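# Pair the matching socks and stack them aligned

## Task

Identify which two of the four socks match, then lay that pair flat on the table with one sock directly over the other so their toes, heels and cuffs coincide; the remaining two socks must stay on the table, not stacked with each other and away from the pair.

## Robot and tools

Robot: two arms, left_arm and right_arm. In the scene frame the origin is at table-top height midway between the nominal bases, +z points up, +x reaches out over the table, and left_arm sits on the +y side (image left/right does not follow these names). Calibrated bases in scene coordinates: left_arm at (-0.045, +0.232, +0.091) m, quat_wxyz (+0.968, -0.241, +0.071, -0.018), gravity-up in its base frame (-0.128, -0.470, +0.873); right_arm at (-0.020, -0.246, +0.091) m, quat_wxyz (+0.968, +0.243, +0.066, +0.001), up (-0.128, +0.470, +0.873). Each base sits on a tilted plate fixed to a shared rear frame; the plate and its half of the frame count as part of that arm for proximity checks.

Frames: every hand position, orientation, velocity, Hand target and wrist camera pose is expressed in that arm's own base frame, not the scene frame. The table and cam_high use the scene frame. Positions are metres; orientations are quaternions written w first. On each gripper the fingers extend along +z and separate along y; end_effector_position is the point between the pads, roughly 1 cm short of the fingertips. Reported poses can be off by a few centimetres, more when stretched out, and friction can leave a resting gripper about a centimetre off its command.

A row is always 16 plain numbers: left_arm x, y, z, qw, qx, qy, qz, opening, then right_arm in the same eight slots, even if one arm is idle. x, y, z, q are an absolute target pose (not an offset) in that arm's base frame. Opening runs from -1 (shut) to +1 (fully open, 0.094 m). An arm meant to stay still should be sent its pose from the last result before it stopped, unchanged in every later call, with its wanted opening. To hold orientation, repeat the same commanded quaternion rather than copying a drifted reading. A 0 in the opening slot is a real command, so resend the current opening to leave a gripper alone.

execute_actions(actions, cameras): actions is a list of actions; each action is a list of 1 to 15 rows, one per 1/30 s step, the last row held to fill 15 steps. A target lying over 0.6 m from the gripper's current spot along any of its own axes gets the action refused for both arms; a malformed action, or a first action failing that check against the last reported state, rejects the whole call. An empty list just reports state and images. Each step clips commanded orientation to 40 degrees from the measured one, and an action may fall short; the result's Hand target shows where each arm is actually heading, so command the remainder next time.

move(target, speed, blend, opening_speed, blocking, cameras): target is one 16-number row or up to 15 rows, absolute poses as above, with no 0.6 m limit; each gripper follows a straight line from its Hand target. speed is m/s, 0.002 to 2.9, default 0.25 (rotation up to twice that in rad/s), one value or one per target. blend (m) rounds corners of a list; 0 stops at each point. opening_speed (0.2 or more, scale units per second) ramps the fingers; use a low value when closing on a soft sock. Opening changes in later list targets are applied only after everything comes to rest there. A move is capped at 10 s of path. blocking=false returns after about 0.5 s while it keeps running; a new move takes over from the current point. Paths ignore obstacles and the other arm, lag and overshoot more at high speed, and hit harder when fast or aimed past a contact. Do not route a path near an arm's own base; go around it.

wait(seconds): 0 to 10, arms hold their last command. stop(): brakes a running move. zoom_image(camera, region): camera is cam_high, cam_left_wrist or cam_right_wrist; region [x0, y0, x1, y1] in pixels of the latest 672x504 image, origin top-left, at most 504x504. finished_scene(scene): pass the current scene number; irreversible, so call it only when the socks are correctly placed and will stay so without the robot.

Results: end_effector_position and end_effector_quat_wxyz per arm, Hand target, Tool commands, Joint positions (last value is the measured finger gap in metres), joint torques (include gravity, have offsets; joints 1-3 wrap at ±28 N m), Joint velocities (omitted or marked within noise when still), grip_measured (opening scale, reads slightly wide when empty; it tracks the command so a touch does not show as a stop) and grip_effort_nm (motor effort, negative closing). A move adds a move: line: done, off_target, moving, held, fault, plus limits=paced (pose clipped) or limits=held (steps withheld). Done means at rest within 10 mm and 2 degrees; neither done nor off_target tells you about contact. Camera calibrations in OpenCV form are given per camera and may differ slightly per scene.

Avoid: anything leaving the table (failure), dropping or releasing a moving sock, slamming or pressing hard, arms colliding or one gripper clamping the other's fingers (can end the scene), and motor overheating from long stretched holds or pushing at unreachable poses. A MOTOR HOT line warns at 75 °C; an OVER-TEMPERATURE FAULT folds that arm away for the rest of the scene. To release, command an opening well above grip_measured.

Each tool is called after "Call:" by a JSON object that holds its "name" and its "arguments".

## Session

Call:
{"name": "execute_actions", "arguments": {"actions": []}}

Scene clock: 0.00 s.
left_arm: end_effector_position=(+0.3342, +0.0763, +0.2753) grip_measured=+1.000 grip_effort_nm=n/a end_effector_quat_wxyz=(+0.550, +0.250, +0.660, +0.447) | right_arm: end_effector_position=(+0.4217, -0.1921, +0.3566) grip_measured=+1.000 grip_effort_nm=n/a end_effector_quat_wxyz=(+0.492, +0.362, +0.640, -0.466)
Joint positions: left_arm=[0.116 0.859 0.443 0.419 -0.204 1.046 0.094] | right_arm=[-0.063 1.683 1.467 -0.012 1.202 -0.03 0.094]
Joint velocities: within noise
Joint torques (N m): no reading
Heat: left arm: 34 °C; right arm: 31 °C.
Hand target: left_arm +0.3343, +0.0731, +0.2850; +0.561, +0.249, +0.651, +0.447 | right_arm +0.4215, -0.1892, +0.3595; +0.494, +0.362, +0.640, -0.464
Tool commands: left_gripper/opening=+1.0 right_gripper/opening=+1.0

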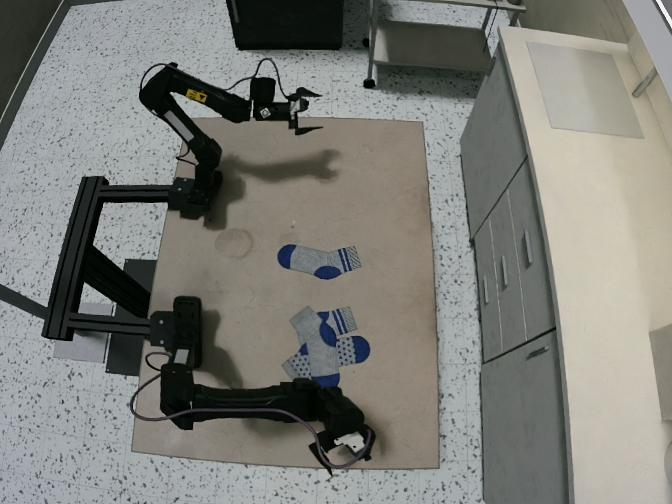

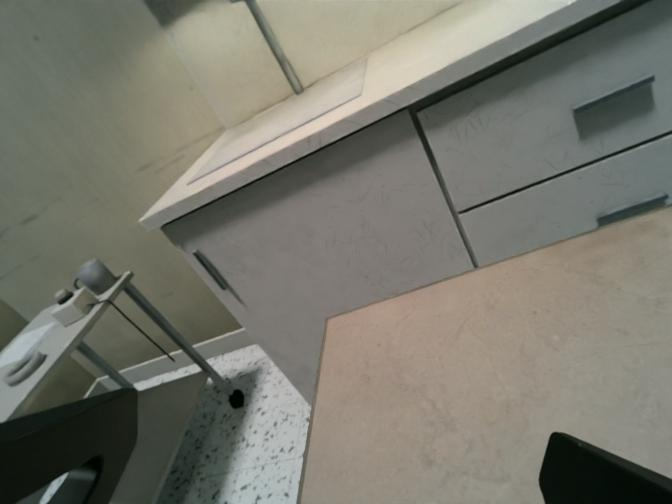

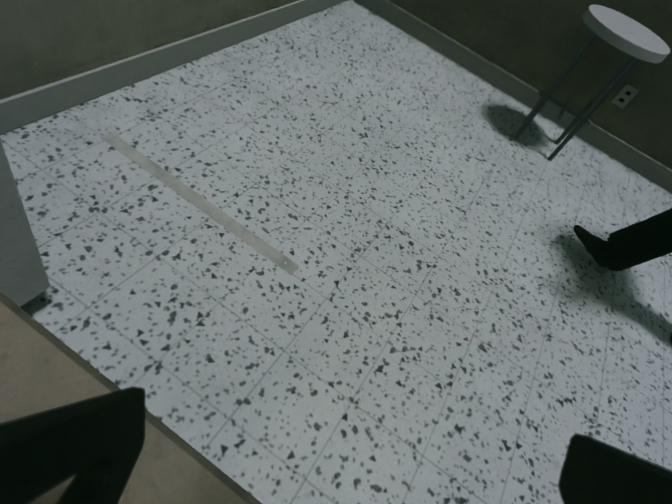

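Call:
{"name": "zoom_image", "arguments": {"camera": "cam_high", "region": [260, 230, 400, 400]}}

Call:
{"name": "zoom_image", "arguments": {"camera": "cam_high", "region": [270, 295, 380, 395]}}

Scaled by 2.965.

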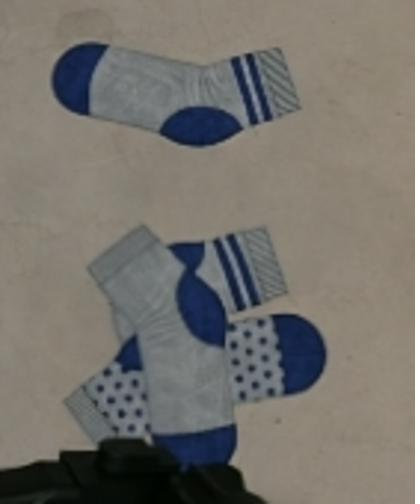

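Scaled by 4.582.

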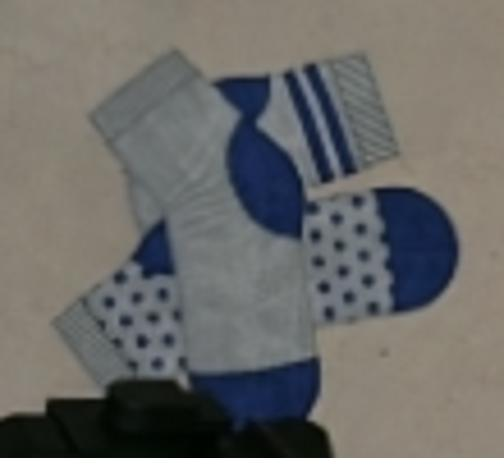

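Call:
{"name": "move", "arguments": {"target": [0.3342, 0.0763, 0.2753, 0.550, 0.250, 0.660, 0.447, 1.0, 0.320, 0.105, 0.229, 0.066, 0.001, 0.968, -0.243, 1.0], "speed": 0.4}}

Scene clock: 74.30 s.
left_arm: end_effector_position=(+0.3341, +0.0768, +0.2753) grip_measured=+1.000 grip_effort_nm=-0.022 end_effector_quat_wxyz=(+0.549, +0.250, +0.660, +0.448) | right_arm: end_effector_position=(+0.3233, +0.1017, +0.2331) grip_measured=+1.000 grip_effort_nm=-0.022 end_effector_quat_wxyz=(+0.172, -0.012, +0.966, -0.193)
Joint positions: left_arm=[0.116 0.859 0.443 0.419 -0.207 1.046 0.094] | right_arm=[0.563 1.745 1.822 -1.548 0.514 0.512 0.094]
Joint torques (N m): left_arm=[-0.81 -1.77 6.31 1.73 0.24 -0.02] | right_arm=[4.68 -4.66 5.53 0.6 -0.08 -0.08]
Heat: left arm: 35 °C; right arm: 35 °C.
Hand target: left_arm +0.3342, +0.0763, +0.2752; +0.550, +0.250, +0.660, +0.447 | right_arm +0.3201, +0.1047, +0.2286; +0.158, -0.025, +0.967, -0.198
Off the commanded pose: left_arm 0.001 m, 0 deg | right_arm 0.006 m, 13 deg.
joint sent to its limit (right arm) — joint 4 (wrist pitch), lower limit. The joint targets are off in orientation, not in position.
move: off_target (right_arm)
cam_left_wrist: T_world_to_cam=[[0.191301, -0.569849, -0.799172, 0.201413], [-0.482823, 0.654256, -0.582092, 0.314675], [0.854568, 0.497214, -0.149976, -0.195761], [0, 0, 0, 1]] pos_world=[0.280693, 0.00623263, 0.314774]
cam_right_wrist: T_world_to_cam=[[0.0827508, -0.913792, 0.397665, -0.0223684], [-0.994989, -0.0982233, -0.0186575, 0.37307], [0.056109, -0.394128, -0.917341, 0.325505], [0, 0, 0, 1]] pos_world=[0.354788, 0.144495, 0.314455]

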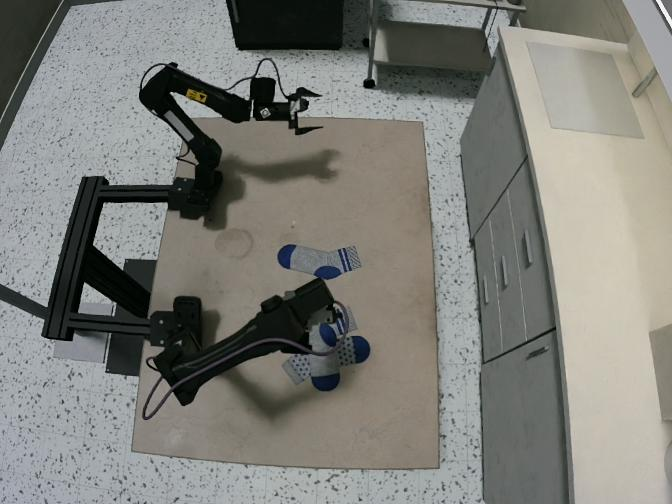

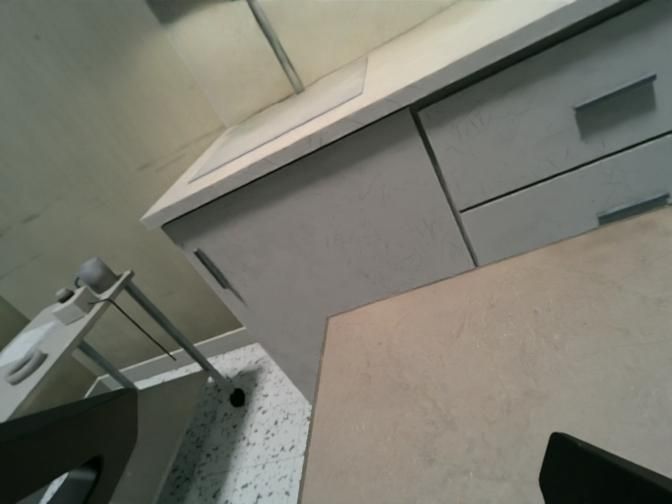

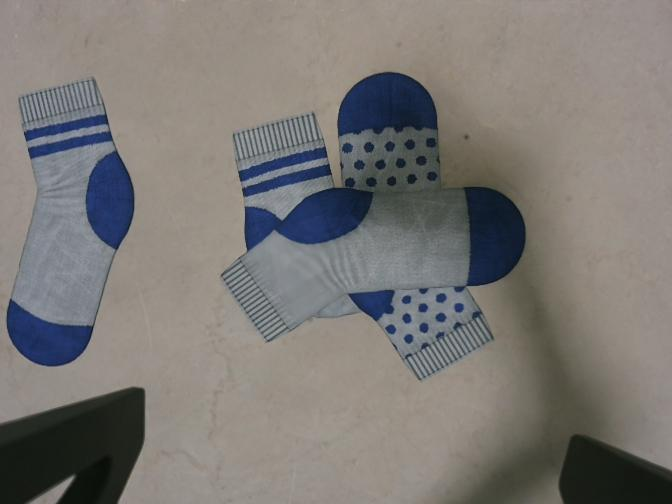

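Call:
{"name": "zoom_image", "arguments": {"camera": "cam_right_wrist", "region": [200, 60, 540, 400]}}

Call:
{"name": "zoom_image", "arguments": {"camera": "cam_right_wrist", "region": [280, 250, 440, 390]}}

Call:
{"name": "zoom_image", "arguments": {"camera": "cam_right_wrist", "region": [0, 60, 200, 380]}}

Scaled by 1.482.

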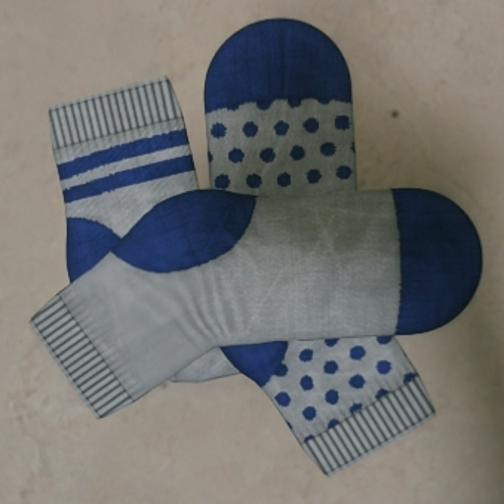

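Scaled by 3.150.

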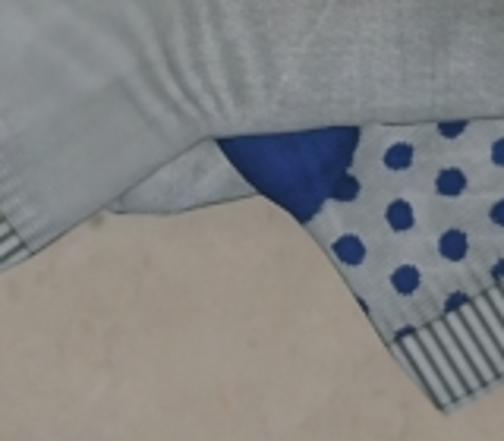

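Scaled by 1.575.

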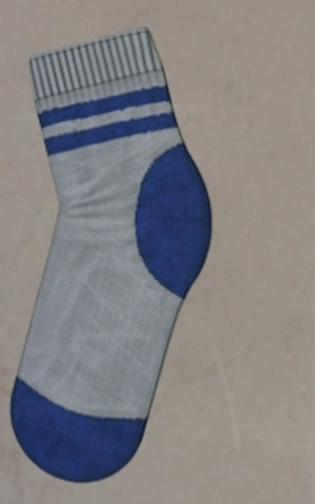

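Call:
{"name": "move", "arguments": {"target": [0.3342, 0.0763, 0.2753, 0.550, 0.250, 0.660, 0.447, 1.0, 0.3813, -0.068, 0.1255, -0.1252, -0.6838, 0.6852, -0.2185, 1.0], "speed": 0.45}}

Scene clock: 135.20 s.
left_arm: end_effector_position=(+0.3340, +0.0769, +0.2753) grip_measured=+1.000 grip_effort_nm=-0.017 end_effector_quat_wxyz=(+0.549, +0.249, +0.660, +0.448) | right_arm: end_effector_position=(+0.3830, -0.0676, +0.1346) grip_measured=+1.000 grip_effort_nm=-0.027 end_effector_quat_wxyz=(+0.118, +0.679, -0.689, +0.225)
Joint positions: left_arm=[0.116 0.859 0.443 0.419 -0.208 1.046 0.094] | right_arm=[0.042 1.864 1.576 -1.142 0.495 -1.549 0.094]
Joint torques (N m): left_arm=[-0.61 -1.8 6.49 1.7 0.19 -0.04] | right_arm=[4.42 -8.84 4.1 0.58 0 -0.09]
Heat: left arm: 35 °C; right arm: 32 °C.
Hand target: left_arm +0.3342, +0.0763, +0.2752; +0.550, +0.250, +0.660, +0.447 | right_arm +0.3811, -0.0680, +0.1256; +0.125, +0.684, -0.685, +0.218
Off the commanded pose: left_arm 0.001 m, 0 deg | right_arm 0.009 m, 1 deg.
move: done
cam_left_wrist: T_world_to_cam=[[0.191746, -0.569667, -0.799195, 0.201295], [-0.483363, 0.653885, -0.58206, 0.314818], [0.854162, 0.49791, -0.149976, -0.195652], [0, 0, 0, 1]] pos_world=[0.280693, 0.00623326, 0.314774]
cam_right_wrist: T_world_to_cam=[[0.989648, 0.124092, 0.0720921, -0.376124], [0.0366276, -0.704099, 0.709156, -0.120161], [0.138761, -0.699175, -0.701356, 0.0836882], [0, 0, 0, 1]] pos_world=[0.36502, 0.0205817, 0.171023]

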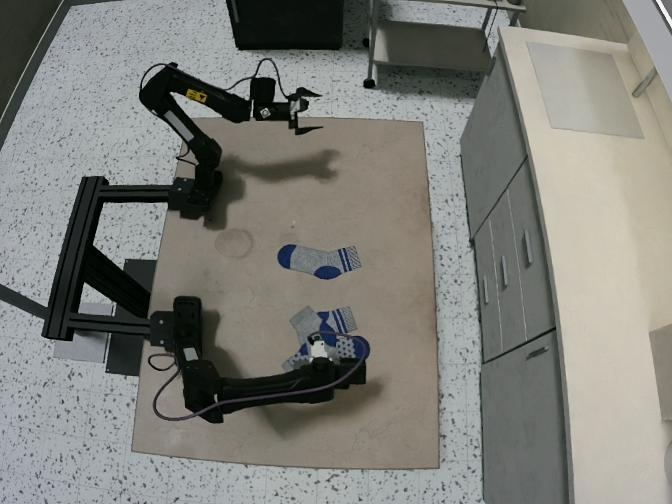

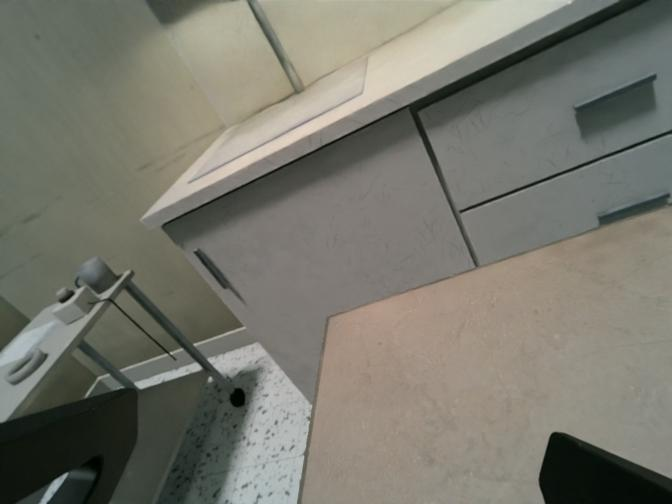

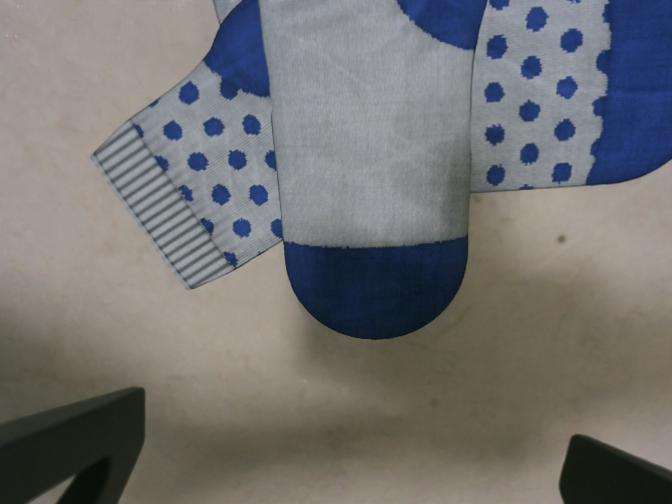

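Call:
{"name": "move", "arguments": {"target": [0.3342, 0.0763, 0.2753, 0.550, 0.250, 0.660, 0.447, 1.0, 0.4104, -0.1263, 0.0924, -0.1252, -0.6838, 0.6852, -0.2185, 1.0], "speed": 0.2, "cameras": ["cam_right_wrist", "cam_high"]}}

Scene clock: 164.97 s.
left_arm: end_effector_position=(+0.3340, +0.0769, +0.2753) grip_measured=+1.000 grip_effort_nm=-0.012 end_effector_quat_wxyz=(+0.549, +0.249, +0.660, +0.448) | right_arm: end_effector_position=(+0.4059, -0.1296, +0.0984) grip_measured=+1.000 grip_effort_nm=-0.027 end_effector_quat_wxyz=(+0.129, +0.677, -0.689, +0.223)
Joint positions: left_arm=[0.116 0.859 0.443 0.419 -0.208 1.046 0.094] | right_arm=[-0.116 1.972 1.574 -0.969 0.483 -1.72 0.094]
Joint torques (N m): left_arm=[-0.66 -1.87 6.23 1.67 0.23 -0.02] | right_arm=[5.05 -9.73 5.52 0.55 -0.1 -0.08]
Heat: left arm: 36 °C; right arm: 33 °C.
Hand target: left_arm +0.3342, +0.0763, +0.2752; +0.550, +0.250, +0.660, +0.447 | right_arm +0.4102, -0.1263, +0.0924; +0.125, +0.684, -0.685, +0.218
Off the commanded pose: left_arm 0.001 m, 0 deg | right_arm 0.008 m, 1 deg.
move: done
cam_right_wrist: T_world_to_cam=[[0.991705, 0.117367, 0.052414, -0.388261], [0.0443682, -0.695265, 0.717383, -0.141783], [0.120638, -0.709106, -0.694705, 0.0172275], [0, 0, 0, 1]] pos_world=[0.389252, -0.040792, 0.134031]
Images, in order (width x height): cam_high 672x504, cam_right_wrist 672x504.

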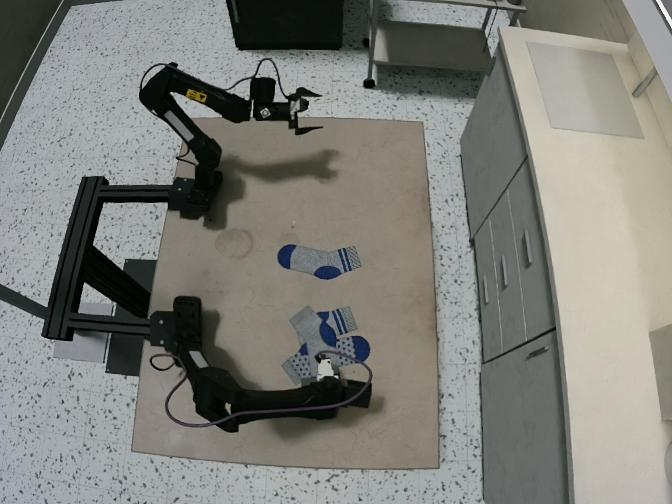

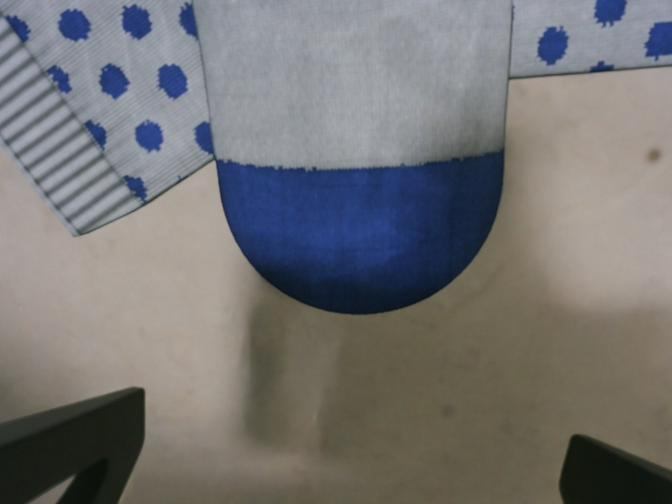

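Call:
{"name": "move", "arguments": {"target": [0.3342, 0.0763, 0.2753, 0.550, 0.250, 0.660, 0.447, 1.0, 0.4166, -0.1397, 0.0489, -0.1252, -0.6838, 0.6852, -0.2185, 1.0], "speed": 0.1, "cameras": ["cam_right_wrist"]}}

Scene clock: 177.07 s.
left_arm: end_effector_position=(+0.3340, +0.0769, +0.2753) grip_measured=+1.000 grip_effort_nm=-0.012 end_effector_quat_wxyz=(+0.549, +0.249, +0.660, +0.448) | right_arm: end_effector_position=(+0.4188, -0.1410, +0.0616) grip_measured=+1.000 grip_effort_nm=-0.027 end_effector_quat_wxyz=(+0.122, +0.677, -0.688, +0.231)
Joint positions: left_arm=[0.116 0.859 0.443 0.419 -0.208 1.046 0.094] | right_arm=[-0.141 2.035 1.51 -0.806 0.476 -1.755 0.094]
Joint torques (N m): left_arm=[-0.83 -1.77 6.32 1.68 0.23 -0.02] | right_arm=[4.67 -9.81 4.05 0.54 -0.12 -0.09]
Heat: left arm: 36 °C; right arm: 33 °C.
Hand target: left_arm +0.3342, +0.0763, +0.2752; +0.550, +0.250, +0.660, +0.447 | right_arm +0.4163, -0.1397, +0.0492; +0.125, +0.684, -0.685, +0.218
Off the commanded pose: left_arm 0.001 m, 0 deg | right_arm 0.013 m, 2 deg.
move: off_target (right_arm)
cam_right_wrist: T_world_to_cam=[[0.989655, 0.124241, 0.0717442, -0.397118], [0.0348024, -0.693031, 0.720067, -0.1197], [0.139183, -0.710121, -0.690186, -0.0261477], [0, 0, 0, 1]] pos_world=[0.400815, -0.0521853, 0.0966361]

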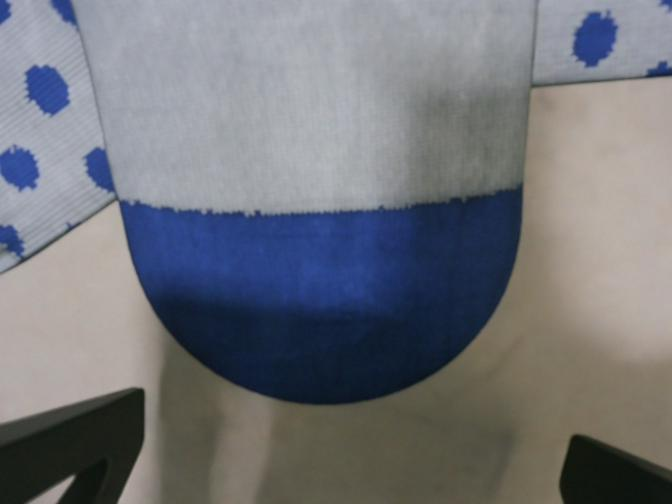

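Call:
{"name": "move", "arguments": {"target": [0.3342, 0.0763, 0.2753, 0.550, 0.250, 0.660, 0.447, 1.0, 0.4108, -0.1408, 0.0315, -0.1252, -0.6838, 0.6852, -0.2185, 1.0], "speed": 0.08, "cameras": ["cam_right_wrist"]}}

Scene clock: 188.77 s.
left_arm: end_effector_position=(+0.3340, +0.0769, +0.2753) grip_measured=+1.000 grip_effort_nm=-0.017 end_effector_quat_wxyz=(+0.549, +0.249, +0.660, +0.448) | right_arm: end_effector_position=(+0.4171, -0.1406, +0.0506) grip_measured=+1.000 grip_effort_nm=-0.027 end_effector_quat_wxyz=(+0.119, +0.678, -0.687, +0.234)
Joint positions: left_arm=[0.116 0.859 0.443 0.419 -0.208 1.046 0.094] | right_arm=[-0.141 2.034 1.46 -0.748 0.474 -1.76 0.094]
Joint torques (N m): left_arm=[-0.91 -1.91 6.49 1.74 0.25 -0.05] | right_arm=[4.27 -9.44 2.61 0.78 -0.11 -0.07]
Heat: left arm: 36 °C; right arm: 34 °C.
Hand target: left_arm +0.3342, +0.0763, +0.2752; +0.550, +0.250, +0.660, +0.447 | right_arm +0.4102, -0.1406, +0.0321; +0.125, +0.684, -0.685, +0.218
Off the commanded pose: left_arm 0.001 m, 0 deg | right_arm 0.020 m, 2 deg.
move: off_target (right_arm)
cam_right_wrist: T_world_to_cam=[[0.988462, 0.128877, 0.0795866, -0.393931], [0.0322337, -0.692364, 0.720828, -0.110281], [0.148001, -0.709946, -0.68853, -0.036901], [0, 0, 0, 1]] pos_world=[0.398402, -0.0517833, 0.0854375]

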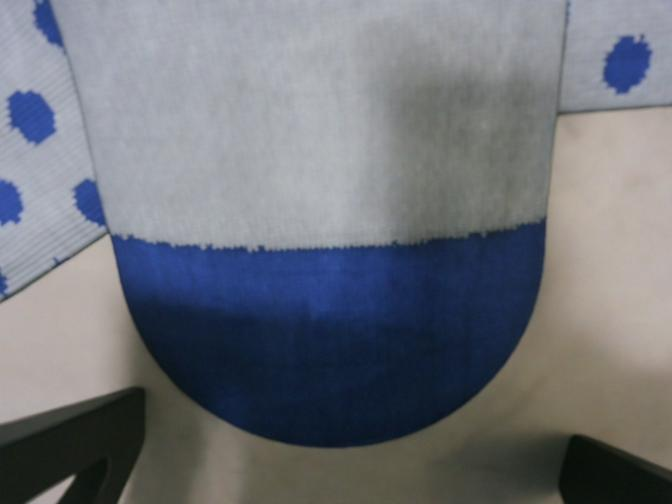

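Call:
{"name": "move", "arguments": {"target": [0.3342, 0.0763, 0.2753, 0.550, 0.250, 0.660, 0.447, 1.0, 0.4108, -0.1408, 0.0315, -0.1252, -0.6838, 0.6852, -0.2185, -0.9], "speed": 0.08, "opening_speed": 0.8, "cameras": ["cam_right_wrist"]}}

Scene clock: 199.53 s.
left_arm: end_effector_position=(+0.3340, +0.0769, +0.2753) grip_measured=+1.000 grip_effort_nm=-0.017 end_effector_quat_wxyz=(+0.549, +0.249, +0.660, +0.448) | right_arm: end_effector_position=(+0.4183, -0.1406, +0.0508) grip_measured=-0.898 grip_effort_nm=-0.149 end_effector_quat_wxyz=(+0.117, +0.678, -0.687, +0.236)
Joint positions: left_arm=[0.116 0.859 0.443 0.419 -0.208 1.046 0.094] | right_arm=[-0.141 2.034 1.46 -0.741 0.473 -1.761 0.005]
Joint torques (N m): left_arm=[-0.69 -1.92 6.15 1.7 0.23 -0.07] | right_arm=[4.27 -9.44 2.59 0.69 -0.11 -0.07]
Heat: left arm: 36 °C; right arm: 34 °C.
Hand target: left_arm +0.3342, +0.0763, +0.2752; +0.550, +0.250, +0.660, +0.447 | right_arm +0.4103, -0.1406, +0.0320; +0.125, +0.684, -0.685, +0.218
Off the commanded pose: left_arm 0.001 m, 0 deg | right_arm 0.021 m, 2 deg.
move: off_target (right_arm)
cam_right_wrist: T_world_to_cam=[[0.987912, 0.129732, 0.0848477, -0.39509], [0.0289614, -0.692185, 0.721139, -0.109164], [0.152285, -0.709964, -0.687575, -0.0388421], [0, 0, 0, 1]] pos_world=[0.399391, -0.0518827, 0.0855382]

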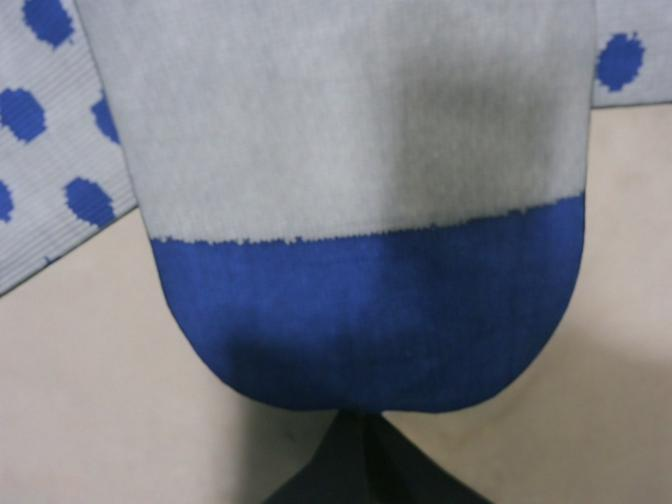

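Call:
{"name": "zoom_image", "arguments": {"camera": "cam_right_wrist", "region": [180, 300, 560, 504]}}

Scaled by 1.326.

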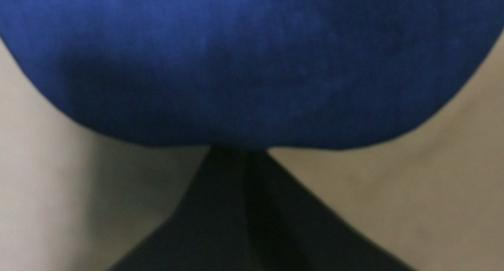

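Call:
{"name": "move", "arguments": {"target": [0.3342, 0.0763, 0.2753, 0.550, 0.250, 0.660, 0.447, 1.0, 0.4119, -0.1171, 0.0945, -0.1252, -0.6838, 0.6852, -0.2185, -0.9], "speed": 0.1, "cameras": ["cam_right_wrist"]}}

Scene clock: 207.40 s.
left_arm: end_effector_position=(+0.3340, +0.0769, +0.2753) grip_measured=+1.000 grip_effort_nm=-0.017 end_effector_quat_wxyz=(+0.549, +0.249, +0.660, +0.448) | right_arm: end_effector_position=(+0.4084, -0.1237, +0.0790) grip_measured=-0.898 grip_effort_nm=-0.125 end_effector_quat_wxyz=(+0.135, +0.684, -0.687, +0.208)
Joint positions: left_arm=[0.116 0.859 0.443 0.419 -0.208 1.046 0.094] | right_arm=[-0.104 2.018 1.571 -0.955 0.475 -1.711 0.005]
Joint torques (N m): left_arm=[-0.95 -1.78 6.28 1.71 0.22 -0.02] | right_arm=[6.19 -13.49 6.65 0.05 0 0.07]
Heat: left arm: 36 °C; right arm: 34 °C.
Hand target: left_arm +0.3342, +0.0763, +0.2752; +0.550, +0.250, +0.660, +0.447 | right_arm +0.4117, -0.1173, +0.0942; +0.125, +0.684, -0.685, +0.218
Off the commanded pose: left_arm 0.001 m, 0 deg | right_arm 0.017 m, 2 deg.
move: off_target (right_arm)
cam_right_wrist: T_world_to_cam=[[0.992188, 0.122516, 0.0235014, -0.387652], [0.07019, -0.703998, 0.706725, -0.134674], [0.10313, -0.699555, -0.707098, 0.0170093], [0, 0, 0, 1]] pos_world=[0.392322, -0.035418, 0.116315]

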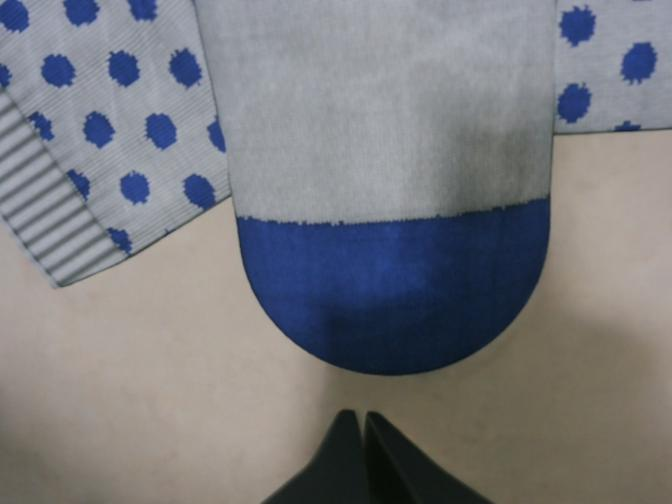

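Call:
{"name": "move", "arguments": {"target": [[0.3342, 0.0763, 0.2753, 0.550, 0.250, 0.660, 0.447, 1.0, 0.4119, -0.1171, 0.0945, -0.1252, -0.6838, 0.6852, -0.2185, 1.0],[0.3342, 0.0763, 0.2753, 0.550, 0.250, 0.660, 0.447, 1.0, 0.4249, -0.1288, 0.0443, -0.1252, -0.6838, 0.6852, -0.2185, 1.0]], "speed": 0.1, "cameras": ["cam_right_wrist"]}}

Scene clock: 226.87 s.
left_arm: end_effector_position=(+0.3340, +0.0769, +0.2753) grip_measured=+1.000 grip_effort_nm=-0.017 end_effector_quat_wxyz=(+0.549, +0.249, +0.660, +0.448) | right_arm: end_effector_position=(+0.4276, -0.1285, +0.0564) grip_measured=+0.998 grip_effort_nm=0.090 end_effector_quat_wxyz=(+0.119, +0.679, -0.688, +0.229)
Joint positions: left_arm=[0.116 0.859 0.443 0.419 -0.208 1.046 0.094] | right_arm=[-0.111 2.07 1.544 -0.82 0.475 -1.723 0.094]
Joint torques (N m): left_arm=[-0.77 -1.78 6.45 1.7 0.24 -0.05] | right_arm=[4.79 -9.96 4.08 0.56 -0.04 -0.1]
Heat: left arm: 37 °C; right arm: 38 °C.
Hand target: left_arm +0.3342, +0.0763, +0.2752; +0.550, +0.250, +0.660, +0.447 | right_arm +0.4247, -0.1287, +0.0445; +0.125, +0.684, -0.685, +0.218
Off the commanded pose: left_arm 0.001 m, 0 deg | right_arm 0.012 m, 2 deg.
move: off_target (right_arm)
cam_right_wrist: T_world_to_cam=[[0.989249, 0.126351, 0.0736385, -0.406645], [0.0360135, -0.698498, 0.714706, -0.108528], [0.14174, -0.704369, -0.695538, -0.0221124], [0, 0, 0, 1]] pos_world=[0.409316, -0.0400015, 0.0921301]

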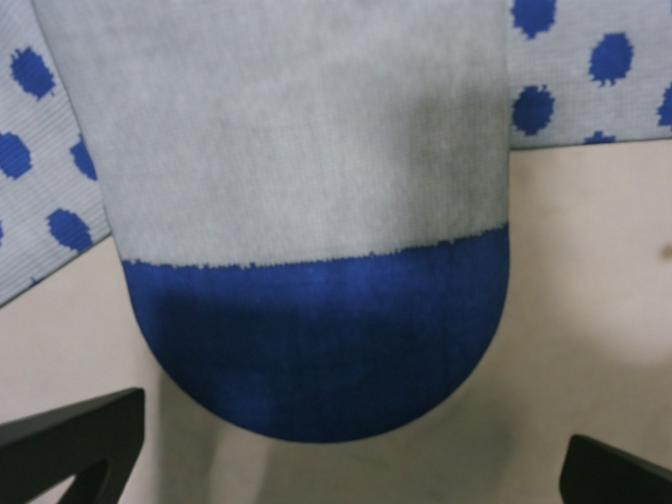

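Call:
{"name": "move", "arguments": {"target": [0.3342, 0.0763, 0.2753, 0.550, 0.250, 0.660, 0.447, 1.0, 0.4176, -0.1384, 0.0175, -0.1252, -0.6838, 0.6852, -0.2185, 1.0], "speed": 0.06, "cameras": ["cam_right_wrist"]}}

Scene clock: 233.53 s.
left_arm: end_effector_position=(+0.3340, +0.0769, +0.2753) grip_measured=+1.000 grip_effort_nm=-0.017 end_effector_quat_wxyz=(+0.549, +0.249, +0.660, +0.448) | right_arm: end_effector_position=(+0.4255, -0.1316, +0.0468) grip_measured=+0.998 grip_effort_nm=0.085 end_effector_quat_wxyz=(+0.115, +0.680, -0.684, +0.237)
Joint positions: left_arm=[0.116 0.859 0.443 0.419 -0.208 1.046 0.094] | right_arm=[-0.118 2.057 1.478 -0.741 0.475 -1.745 0.094]
Joint torques (N m): left_arm=[-0.84 -1.78 6.3 1.68 0.24 -0.01] | right_arm=[3.29 -8.14 1.68 1.03 -0.11 -0.14]
Heat: left arm: 37 °C; right arm: 38 °C.
Hand target: left_arm +0.3342, +0.0763, +0.2752; +0.550, +0.250, +0.660, +0.447 | right_arm +0.4160, -0.1376, +0.0188; +0.125, +0.683, -0.685, +0.218
Off the commanded pose: left_arm 0.001 m, 0 deg | right_arm 0.031 m, 2 deg.
move: off_target (right_arm)
cam_right_wrist: T_world_to_cam=[[0.9864, 0.138554, 0.0884218, -0.401338], [0.0328127, -0.693131, 0.720064, -0.101887], [0.161055, -0.70737, -0.688251, -0.0395424], [0, 0, 0, 1]] pos_world=[0.405591, -0.0429855, 0.0816372]

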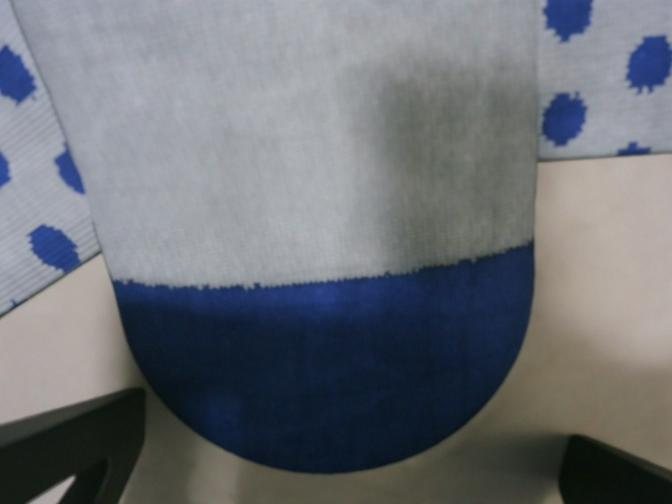

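Call:
{"name": "move", "arguments": {"target": [0.3342, 0.0763, 0.2753, 0.550, 0.250, 0.660, 0.447, 1.0, 0.4176, -0.1384, 0.0175, -0.1252, -0.6838, 0.6852, -0.2185, -0.9], "speed": 0.06, "opening_speed": 0.8, "cameras": ["cam_right_wrist"]}}

Scene clock: 241.40 s.
left_arm: end_effector_position=(+0.3340, +0.0769, +0.2753) grip_measured=+1.000 grip_effort_nm=-0.012 end_effector_quat_wxyz=(+0.549, +0.249, +0.660, +0.448) | right_arm: end_effector_position=(+0.4234, -0.1317, +0.0463) grip_measured=-0.897 grip_effort_nm=-0.208 end_effector_quat_wxyz=(+0.117, +0.682, -0.682, +0.236)
Joint positions: left_arm=[0.116 0.859 0.443 0.419 -0.208 1.046 0.094] | right_arm=[-0.118 2.053 1.47 -0.74 0.478 -1.751 0.005]
Joint torques (N m): left_arm=[-0.62 -1.84 6.45 1.68 0.23 -0.05] | right_arm=[3.28 -7.79 2.25 1.03 -0.13 -0.07]
Heat: left arm: 37 °C; right arm: 36 °C.
Hand target: left_arm +0.3342, +0.0763, +0.2752; +0.550, +0.250, +0.660, +0.447 | right_arm +0.4160, -0.1377, +0.0187; +0.125, +0.684, -0.685, +0.218
Off the commanded pose: left_arm 0.001 m, 0 deg | right_arm 0.030 m, 2 deg.
move: off_target (right_arm)
cam_right_wrist: T_world_to_cam=[[0.986308, 0.143075, 0.0820068, -0.398336], [0.0401693, -0.690737, 0.721989, -0.104394], [0.159944, -0.70881, -0.687027, -0.0395892], [0, 0, 0, 1]] pos_world=[0.403407, -0.0431785, 0.080839]

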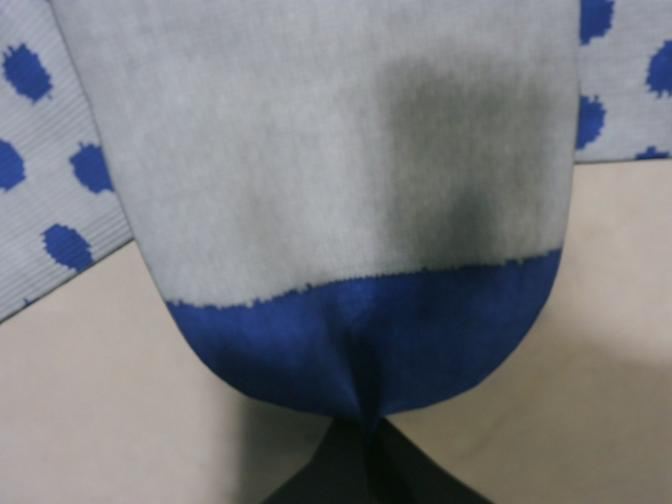

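Call:
{"name": "move", "arguments": {"target": [[0.3342, 0.0763, 0.2753, 0.550, 0.250, 0.660, 0.447, 1.0, 0.4046, -0.0757, 0.0872, -0.1252, -0.6838, 0.6852, -0.2185, -0.9],[0.3342, 0.0763, 0.2753, 0.550, 0.250, 0.660, 0.447, 1.0, 0.3439, 0.0851, 0.1291, -0.1252, -0.6838, 0.6852, -0.2185, -0.9],[0.3342, 0.0763, 0.2753, 0.550, 0.250, 0.660, 0.447, 1.0, 0.3035, 0.1841, 0.1844, -0.1252, -0.6838, 0.6852, -0.2185, -0.9]], "speed": 0.15, "blend": 0.03}}

Scene clock: 266.83 s.
left_arm: end_effector_position=(+0.3340, +0.0769, +0.2753) grip_measured=+1.000 grip_effort_nm=-0.017 end_effector_quat_wxyz=(+0.549, +0.249, +0.660, +0.448) | right_arm: end_effector_position=(+0.3068, +0.1807, +0.1721) grip_measured=-0.897 grip_effort_nm=-0.173 end_effector_quat_wxyz=(+0.047, +0.705, -0.669, +0.233)
Joint positions: left_arm=[0.116 0.859 0.443 0.419 -0.208 1.046 0.094] | right_arm=[0.76 1.939 1.838 -1.548 0.475 -0.844 0.005]
Joint torques (N m): left_arm=[-0.76 -1.83 6.38 1.7 0.26 -0.06] | right_arm=[4.94 -8.72 7.28 0.48 -0.09 0.07]
Heat: left arm: 37 °C; right arm: 36 °C.
Hand target: left_arm +0.3342, +0.0763, +0.2752; +0.550, +0.250, +0.660, +0.447 | right_arm +0.3035, +0.1836, +0.1837; +0.034, +0.703, -0.672, +0.229
Off the commanded pose: left_arm 0.001 m, 0 deg | right_arm 0.013 m, 10 deg.
joint sent to its limit (right arm) — joint 4 (wrist pitch), lower limit. The joint targets are off in orientation, not in position.
move: off_target (right_arm)
cam_left_wrist: T_world_to_cam=[[0.191746, -0.569667, -0.799195, 0.201295], [-0.483363, 0.653885, -0.58206, 0.314818], [0.854162, 0.49791, -0.149976, -0.195652], [0, 0, 0, 1]] pos_world=[0.280693, 0.00623326, 0.314774]
cam_right_wrist: T_world_to_cam=[[0.962227, 0.208721, 0.174798, -0.35881], [0.0450693, -0.755318, 0.653807, 0.0470516], [0.268491, -0.621233, -0.736195, 0.246267], [0, 0, 0, 1]] pos_world=[0.277016, 0.263419, 0.213257]

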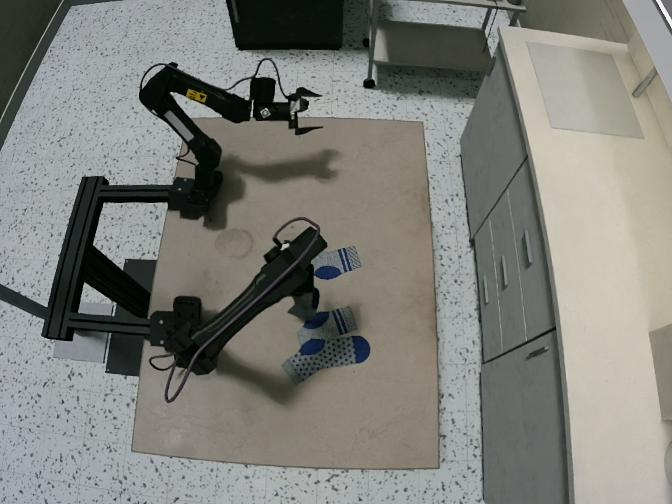

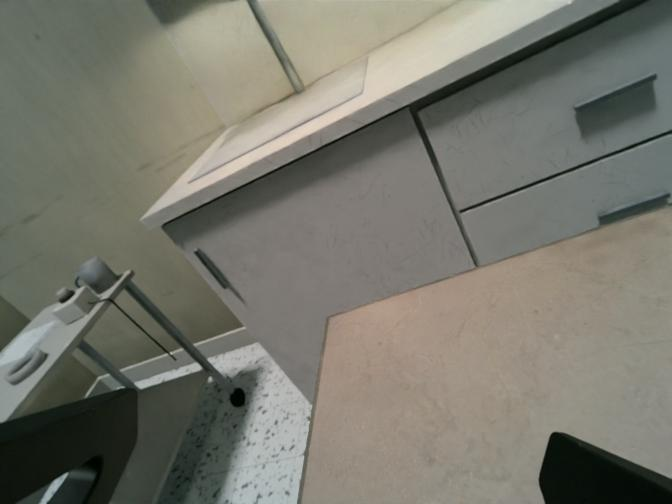

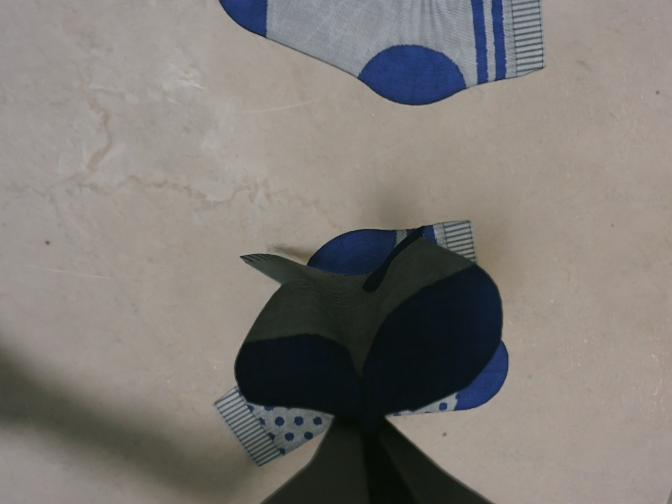

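Call:
{"name": "zoom_image", "arguments": {"camera": "cam_high", "region": [260, 230, 400, 400]}}

Scaled by 2.965.

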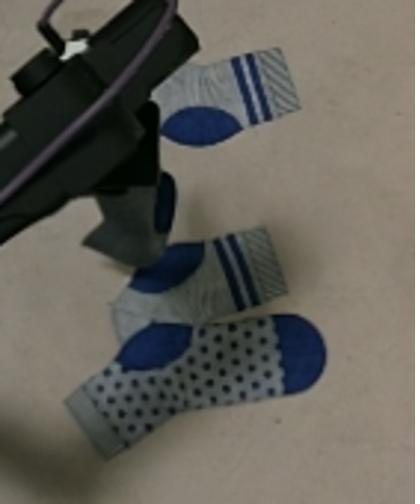

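Call:
{"name": "move", "arguments": {"target": [[0.3342, 0.0763, 0.2753, 0.550, 0.250, 0.660, 0.447, 1.0, 0.3582, 0.0625, 0.2579, -0.1252, -0.6838, 0.6852, -0.2185, -0.9],[0.3342, 0.0763, 0.2753, 0.550, 0.250, 0.660, 0.447, 1.0, 0.4228, -0.0589, 0.3327, -0.0643, -0.4831, 0.8388, -0.2434, -0.9]], "speed": 0.25, "blend": 0.03, "cameras": ["cam_high", "cam_right_wrist"]}}

Scene clock: 276.37 s.
left_arm: end_effector_position=(+0.3340, +0.0769, +0.2753) grip_measured=+1.000 grip_effort_nm=-0.017 end_effector_quat_wxyz=(+0.549, +0.249, +0.660, +0.448) | right_arm: end_effector_position=(+0.4200, -0.0604, +0.3350) grip_measured=-0.897 grip_effort_nm=-0.173 end_effector_quat_wxyz=(+0.060, -0.500, +0.789, -0.351)
Joint positions: left_arm=[0.116 0.859 0.443 0.419 -0.208 1.046 0.094] | right_arm=[0.078 1.953 2.432 -1.552 0.554 -1.197 0.005]
Joint torques (N m): left_arm=[-0.75 -1.81 6.28 1.7 0.23 -0.08] | right_arm=[4.72 -8.1 6.97 0.83 0.03 0.12]
Heat: left arm: 37 °C; right arm: 35 °C.
Hand target: left_arm +0.3342, +0.0763, +0.2752; +0.550, +0.250, +0.660, +0.447 | right_arm +0.4225, -0.0591, +0.3322; +0.057, -0.500, +0.791, -0.348
Off the commanded pose: left_arm 0.001 m, 0 deg | right_arm 0.004 m, 20 deg.
joint sent to its limit (right arm) — joint 4 (wrist pitch), lower limit. The joint targets are off in orientation, not in position.
move: off_target (right_arm)
cam_right_wrist: T_world_to_cam=[[0.812763, -0.156715, 0.561121, -0.534609], [-0.498845, -0.684727, 0.531321, 0.0271557], [0.300949, -0.711751, -0.634697, 0.133014], [0, 0, 0, 1]] pos_world=[0.408026, 0.0294858, 0.369975]

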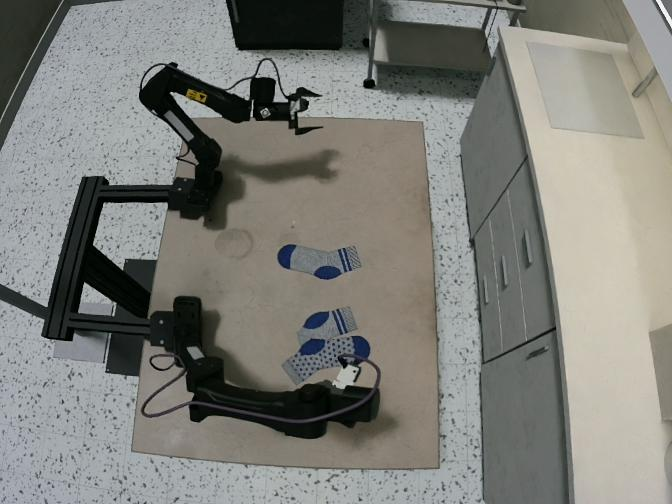

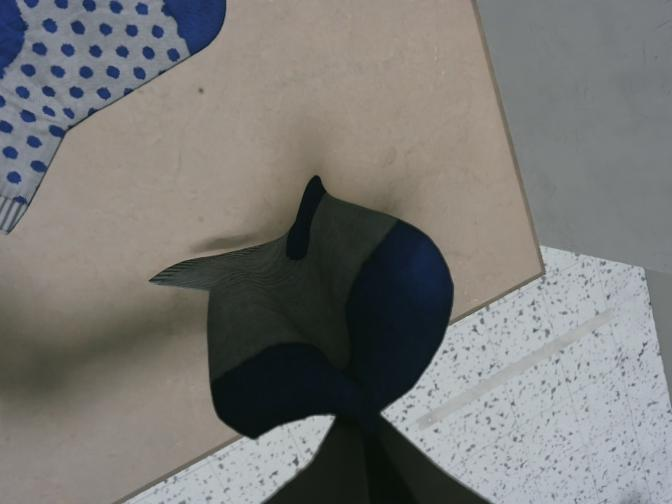

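Call:
{"name": "move", "arguments": {"target": [[0.3342, 0.0763, 0.2753, 0.550, 0.250, 0.660, 0.447, 1.0, 0.42, -0.1006, 0.2861, -0.0643, -0.4831, 0.8388, -0.2434, -0.9],[0.3342, 0.0763, 0.2753, 0.550, 0.250, 0.660, 0.447, 1.0, 0.3645, -0.1589, 0.1834, -0.0320, -0.3695, 0.8947, -0.2498, -0.9],[0.3342, 0.0763, 0.2753, 0.550, 0.250, 0.660, 0.447, 1.0, 0.2755, -0.1996, 0.1008, 0.0009, -0.2496, 0.9353, -0.2518, -0.9],[0.3342, 0.0763, 0.2753, 0.550, 0.250, 0.660, 0.447, 1.0, 0.2403, -0.2173, 0.0651, 0.0009, -0.2496, 0.9353, -0.2518, -0.9]], "speed": 0.16, "blend": 0.03, "cameras": ["cam_high", "cam_right_wrist"]}}

Scene clock: 293.57 s.
left_arm: end_effector_position=(+0.3340, +0.0769, +0.2753) grip_measured=+1.000 grip_effort_nm=-0.022 end_effector_quat_wxyz=(+0.549, +0.249, +0.660, +0.448) | right_arm: end_effector_position=(+0.2384, -0.2175, +0.0643) grip_measured=-0.897 grip_effort_nm=-0.168 end_effector_quat_wxyz=(-0.013, -0.249, +0.936, -0.247)
Joint positions: left_arm=[0.116 0.859 0.443 0.419 -0.208 1.046 0.094] | right_arm=[-0.549 1.495 0.868 -0.584 0.356 -1.133 0.005]
Joint torques (N m): left_arm=[-1.01 -1.74 6.46 1.68 0.22 -0.07] | right_arm=[1.59 -9.26 3.06 0.69 -0.16 -0.07]
Heat: left arm: 37 °C; right arm: 35 °C.
Hand target: left_arm +0.3342, +0.0763, +0.2752; +0.550, +0.250, +0.660, +0.447 | right_arm +0.2403, -0.2173, +0.0653; +0.000, -0.249, +0.935, -0.252
Off the commanded pose: left_arm 0.001 m, 0 deg | right_arm 0.002 m, 2 deg.
move: done; blend cut to 0.0266 m at target 3
cam_right_wrist: T_world_to_cam=[[0.581059, -0.699712, 0.41566, -0.313173], [-0.800812, -0.400461, 0.445345, 0.112156], [-0.145158, -0.591637, -0.793029, 0.0466423], [0, 0, 0, 1]] pos_world=[0.278559, -0.146622, 0.117214]

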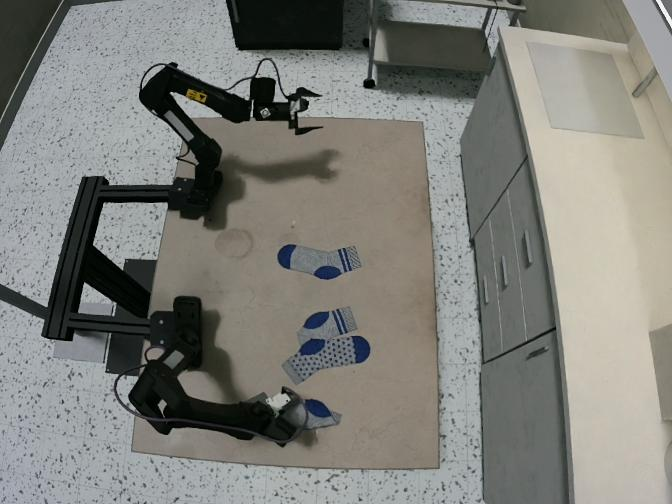

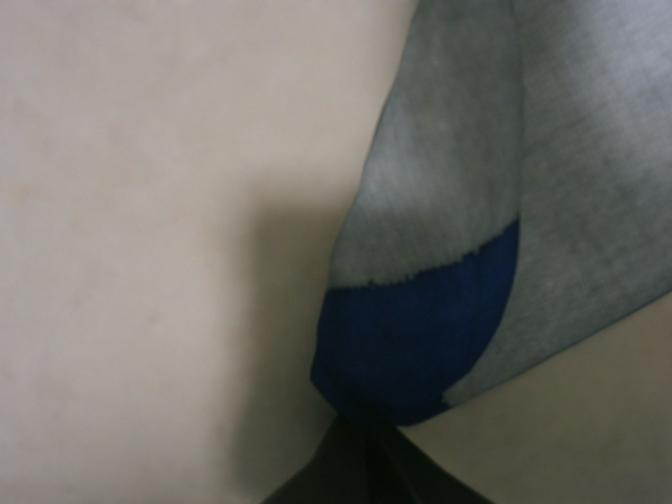

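Call:
{"name": "move", "arguments": {"target": [[0.3342, 0.0763, 0.2753, 0.550, 0.250, 0.660, 0.447, 1.0, 0.2403, -0.2173, 0.0651, 0.0009, -0.2496, 0.9353, -0.2518, 0.2],[0.3342, 0.0763, 0.2753, 0.550, 0.250, 0.660, 0.447, 1.0, 0.2276, -0.1703, 0.1524, 0.0009, -0.2496, 0.9353, -0.2518, 0.2]], "speed": 0.15, "opening_speed": 1.0, "cameras": ["cam_high", "cam_right_wrist"]}}

Scene clock: 300.33 s.
left_arm: end_effector_position=(+0.3340, +0.0769, +0.2753) grip_measured=+1.000 grip_effort_nm=-0.012 end_effector_quat_wxyz=(+0.549, +0.249, +0.660, +0.448) | right_arm: end_effector_position=(+0.2258, -0.1727, +0.1428) grip_measured=+0.198 grip_effort_nm=0.090 end_effector_quat_wxyz=(-0.006, -0.250, +0.936, -0.246)
Joint positions: left_arm=[0.116 0.859 0.443 0.419 -0.208 1.046 0.094] | right_arm=[-0.416 1.306 1.037 -0.984 0.389 -1.001 0.056]
Joint torques (N m): left_arm=[-0.83 -1.87 6.35 1.67 0.21 -0.04] | right_arm=[2.71 -7.88 6.99 0.11 0.03 0.09]
Heat: left arm: 37 °C; right arm: 35 °C.
Hand target: left_arm +0.3342, +0.0763, +0.2752; +0.550, +0.250, +0.660, +0.447 | right_arm +0.2275, -0.1704, +0.1523; +0.001, -0.250, +0.935, -0.252
Off the commanded pose: left_arm 0.001 m, 0 deg | right_arm 0.010 m, 1 deg.
move: done
cam_right_wrist: T_world_to_cam=[[0.580315, -0.698623, 0.418523, -0.307234], [-0.803435, -0.407106, 0.434461, 0.0860722], [-0.133141, -0.58838, -0.797548, 0.132163], [0, 0, 0, 1]] pos_world=[0.265042, -0.101838, 0.196596]

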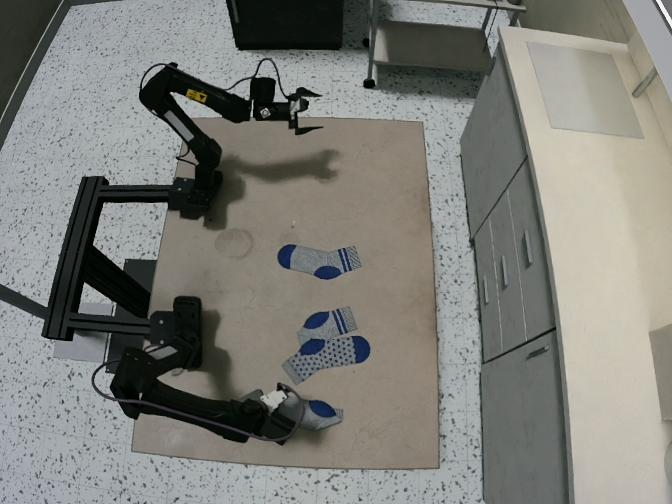

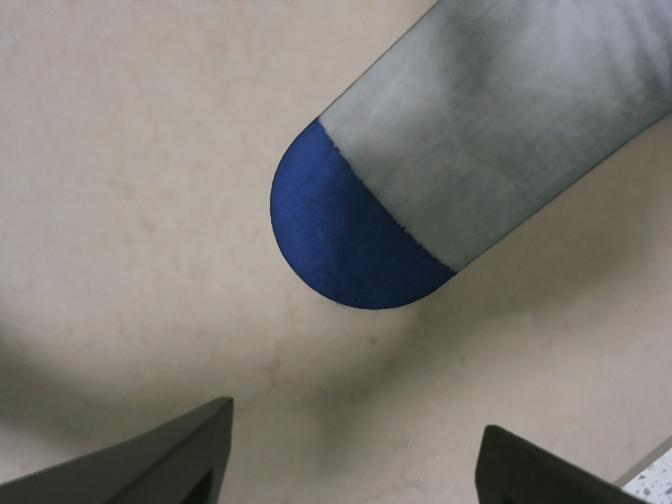

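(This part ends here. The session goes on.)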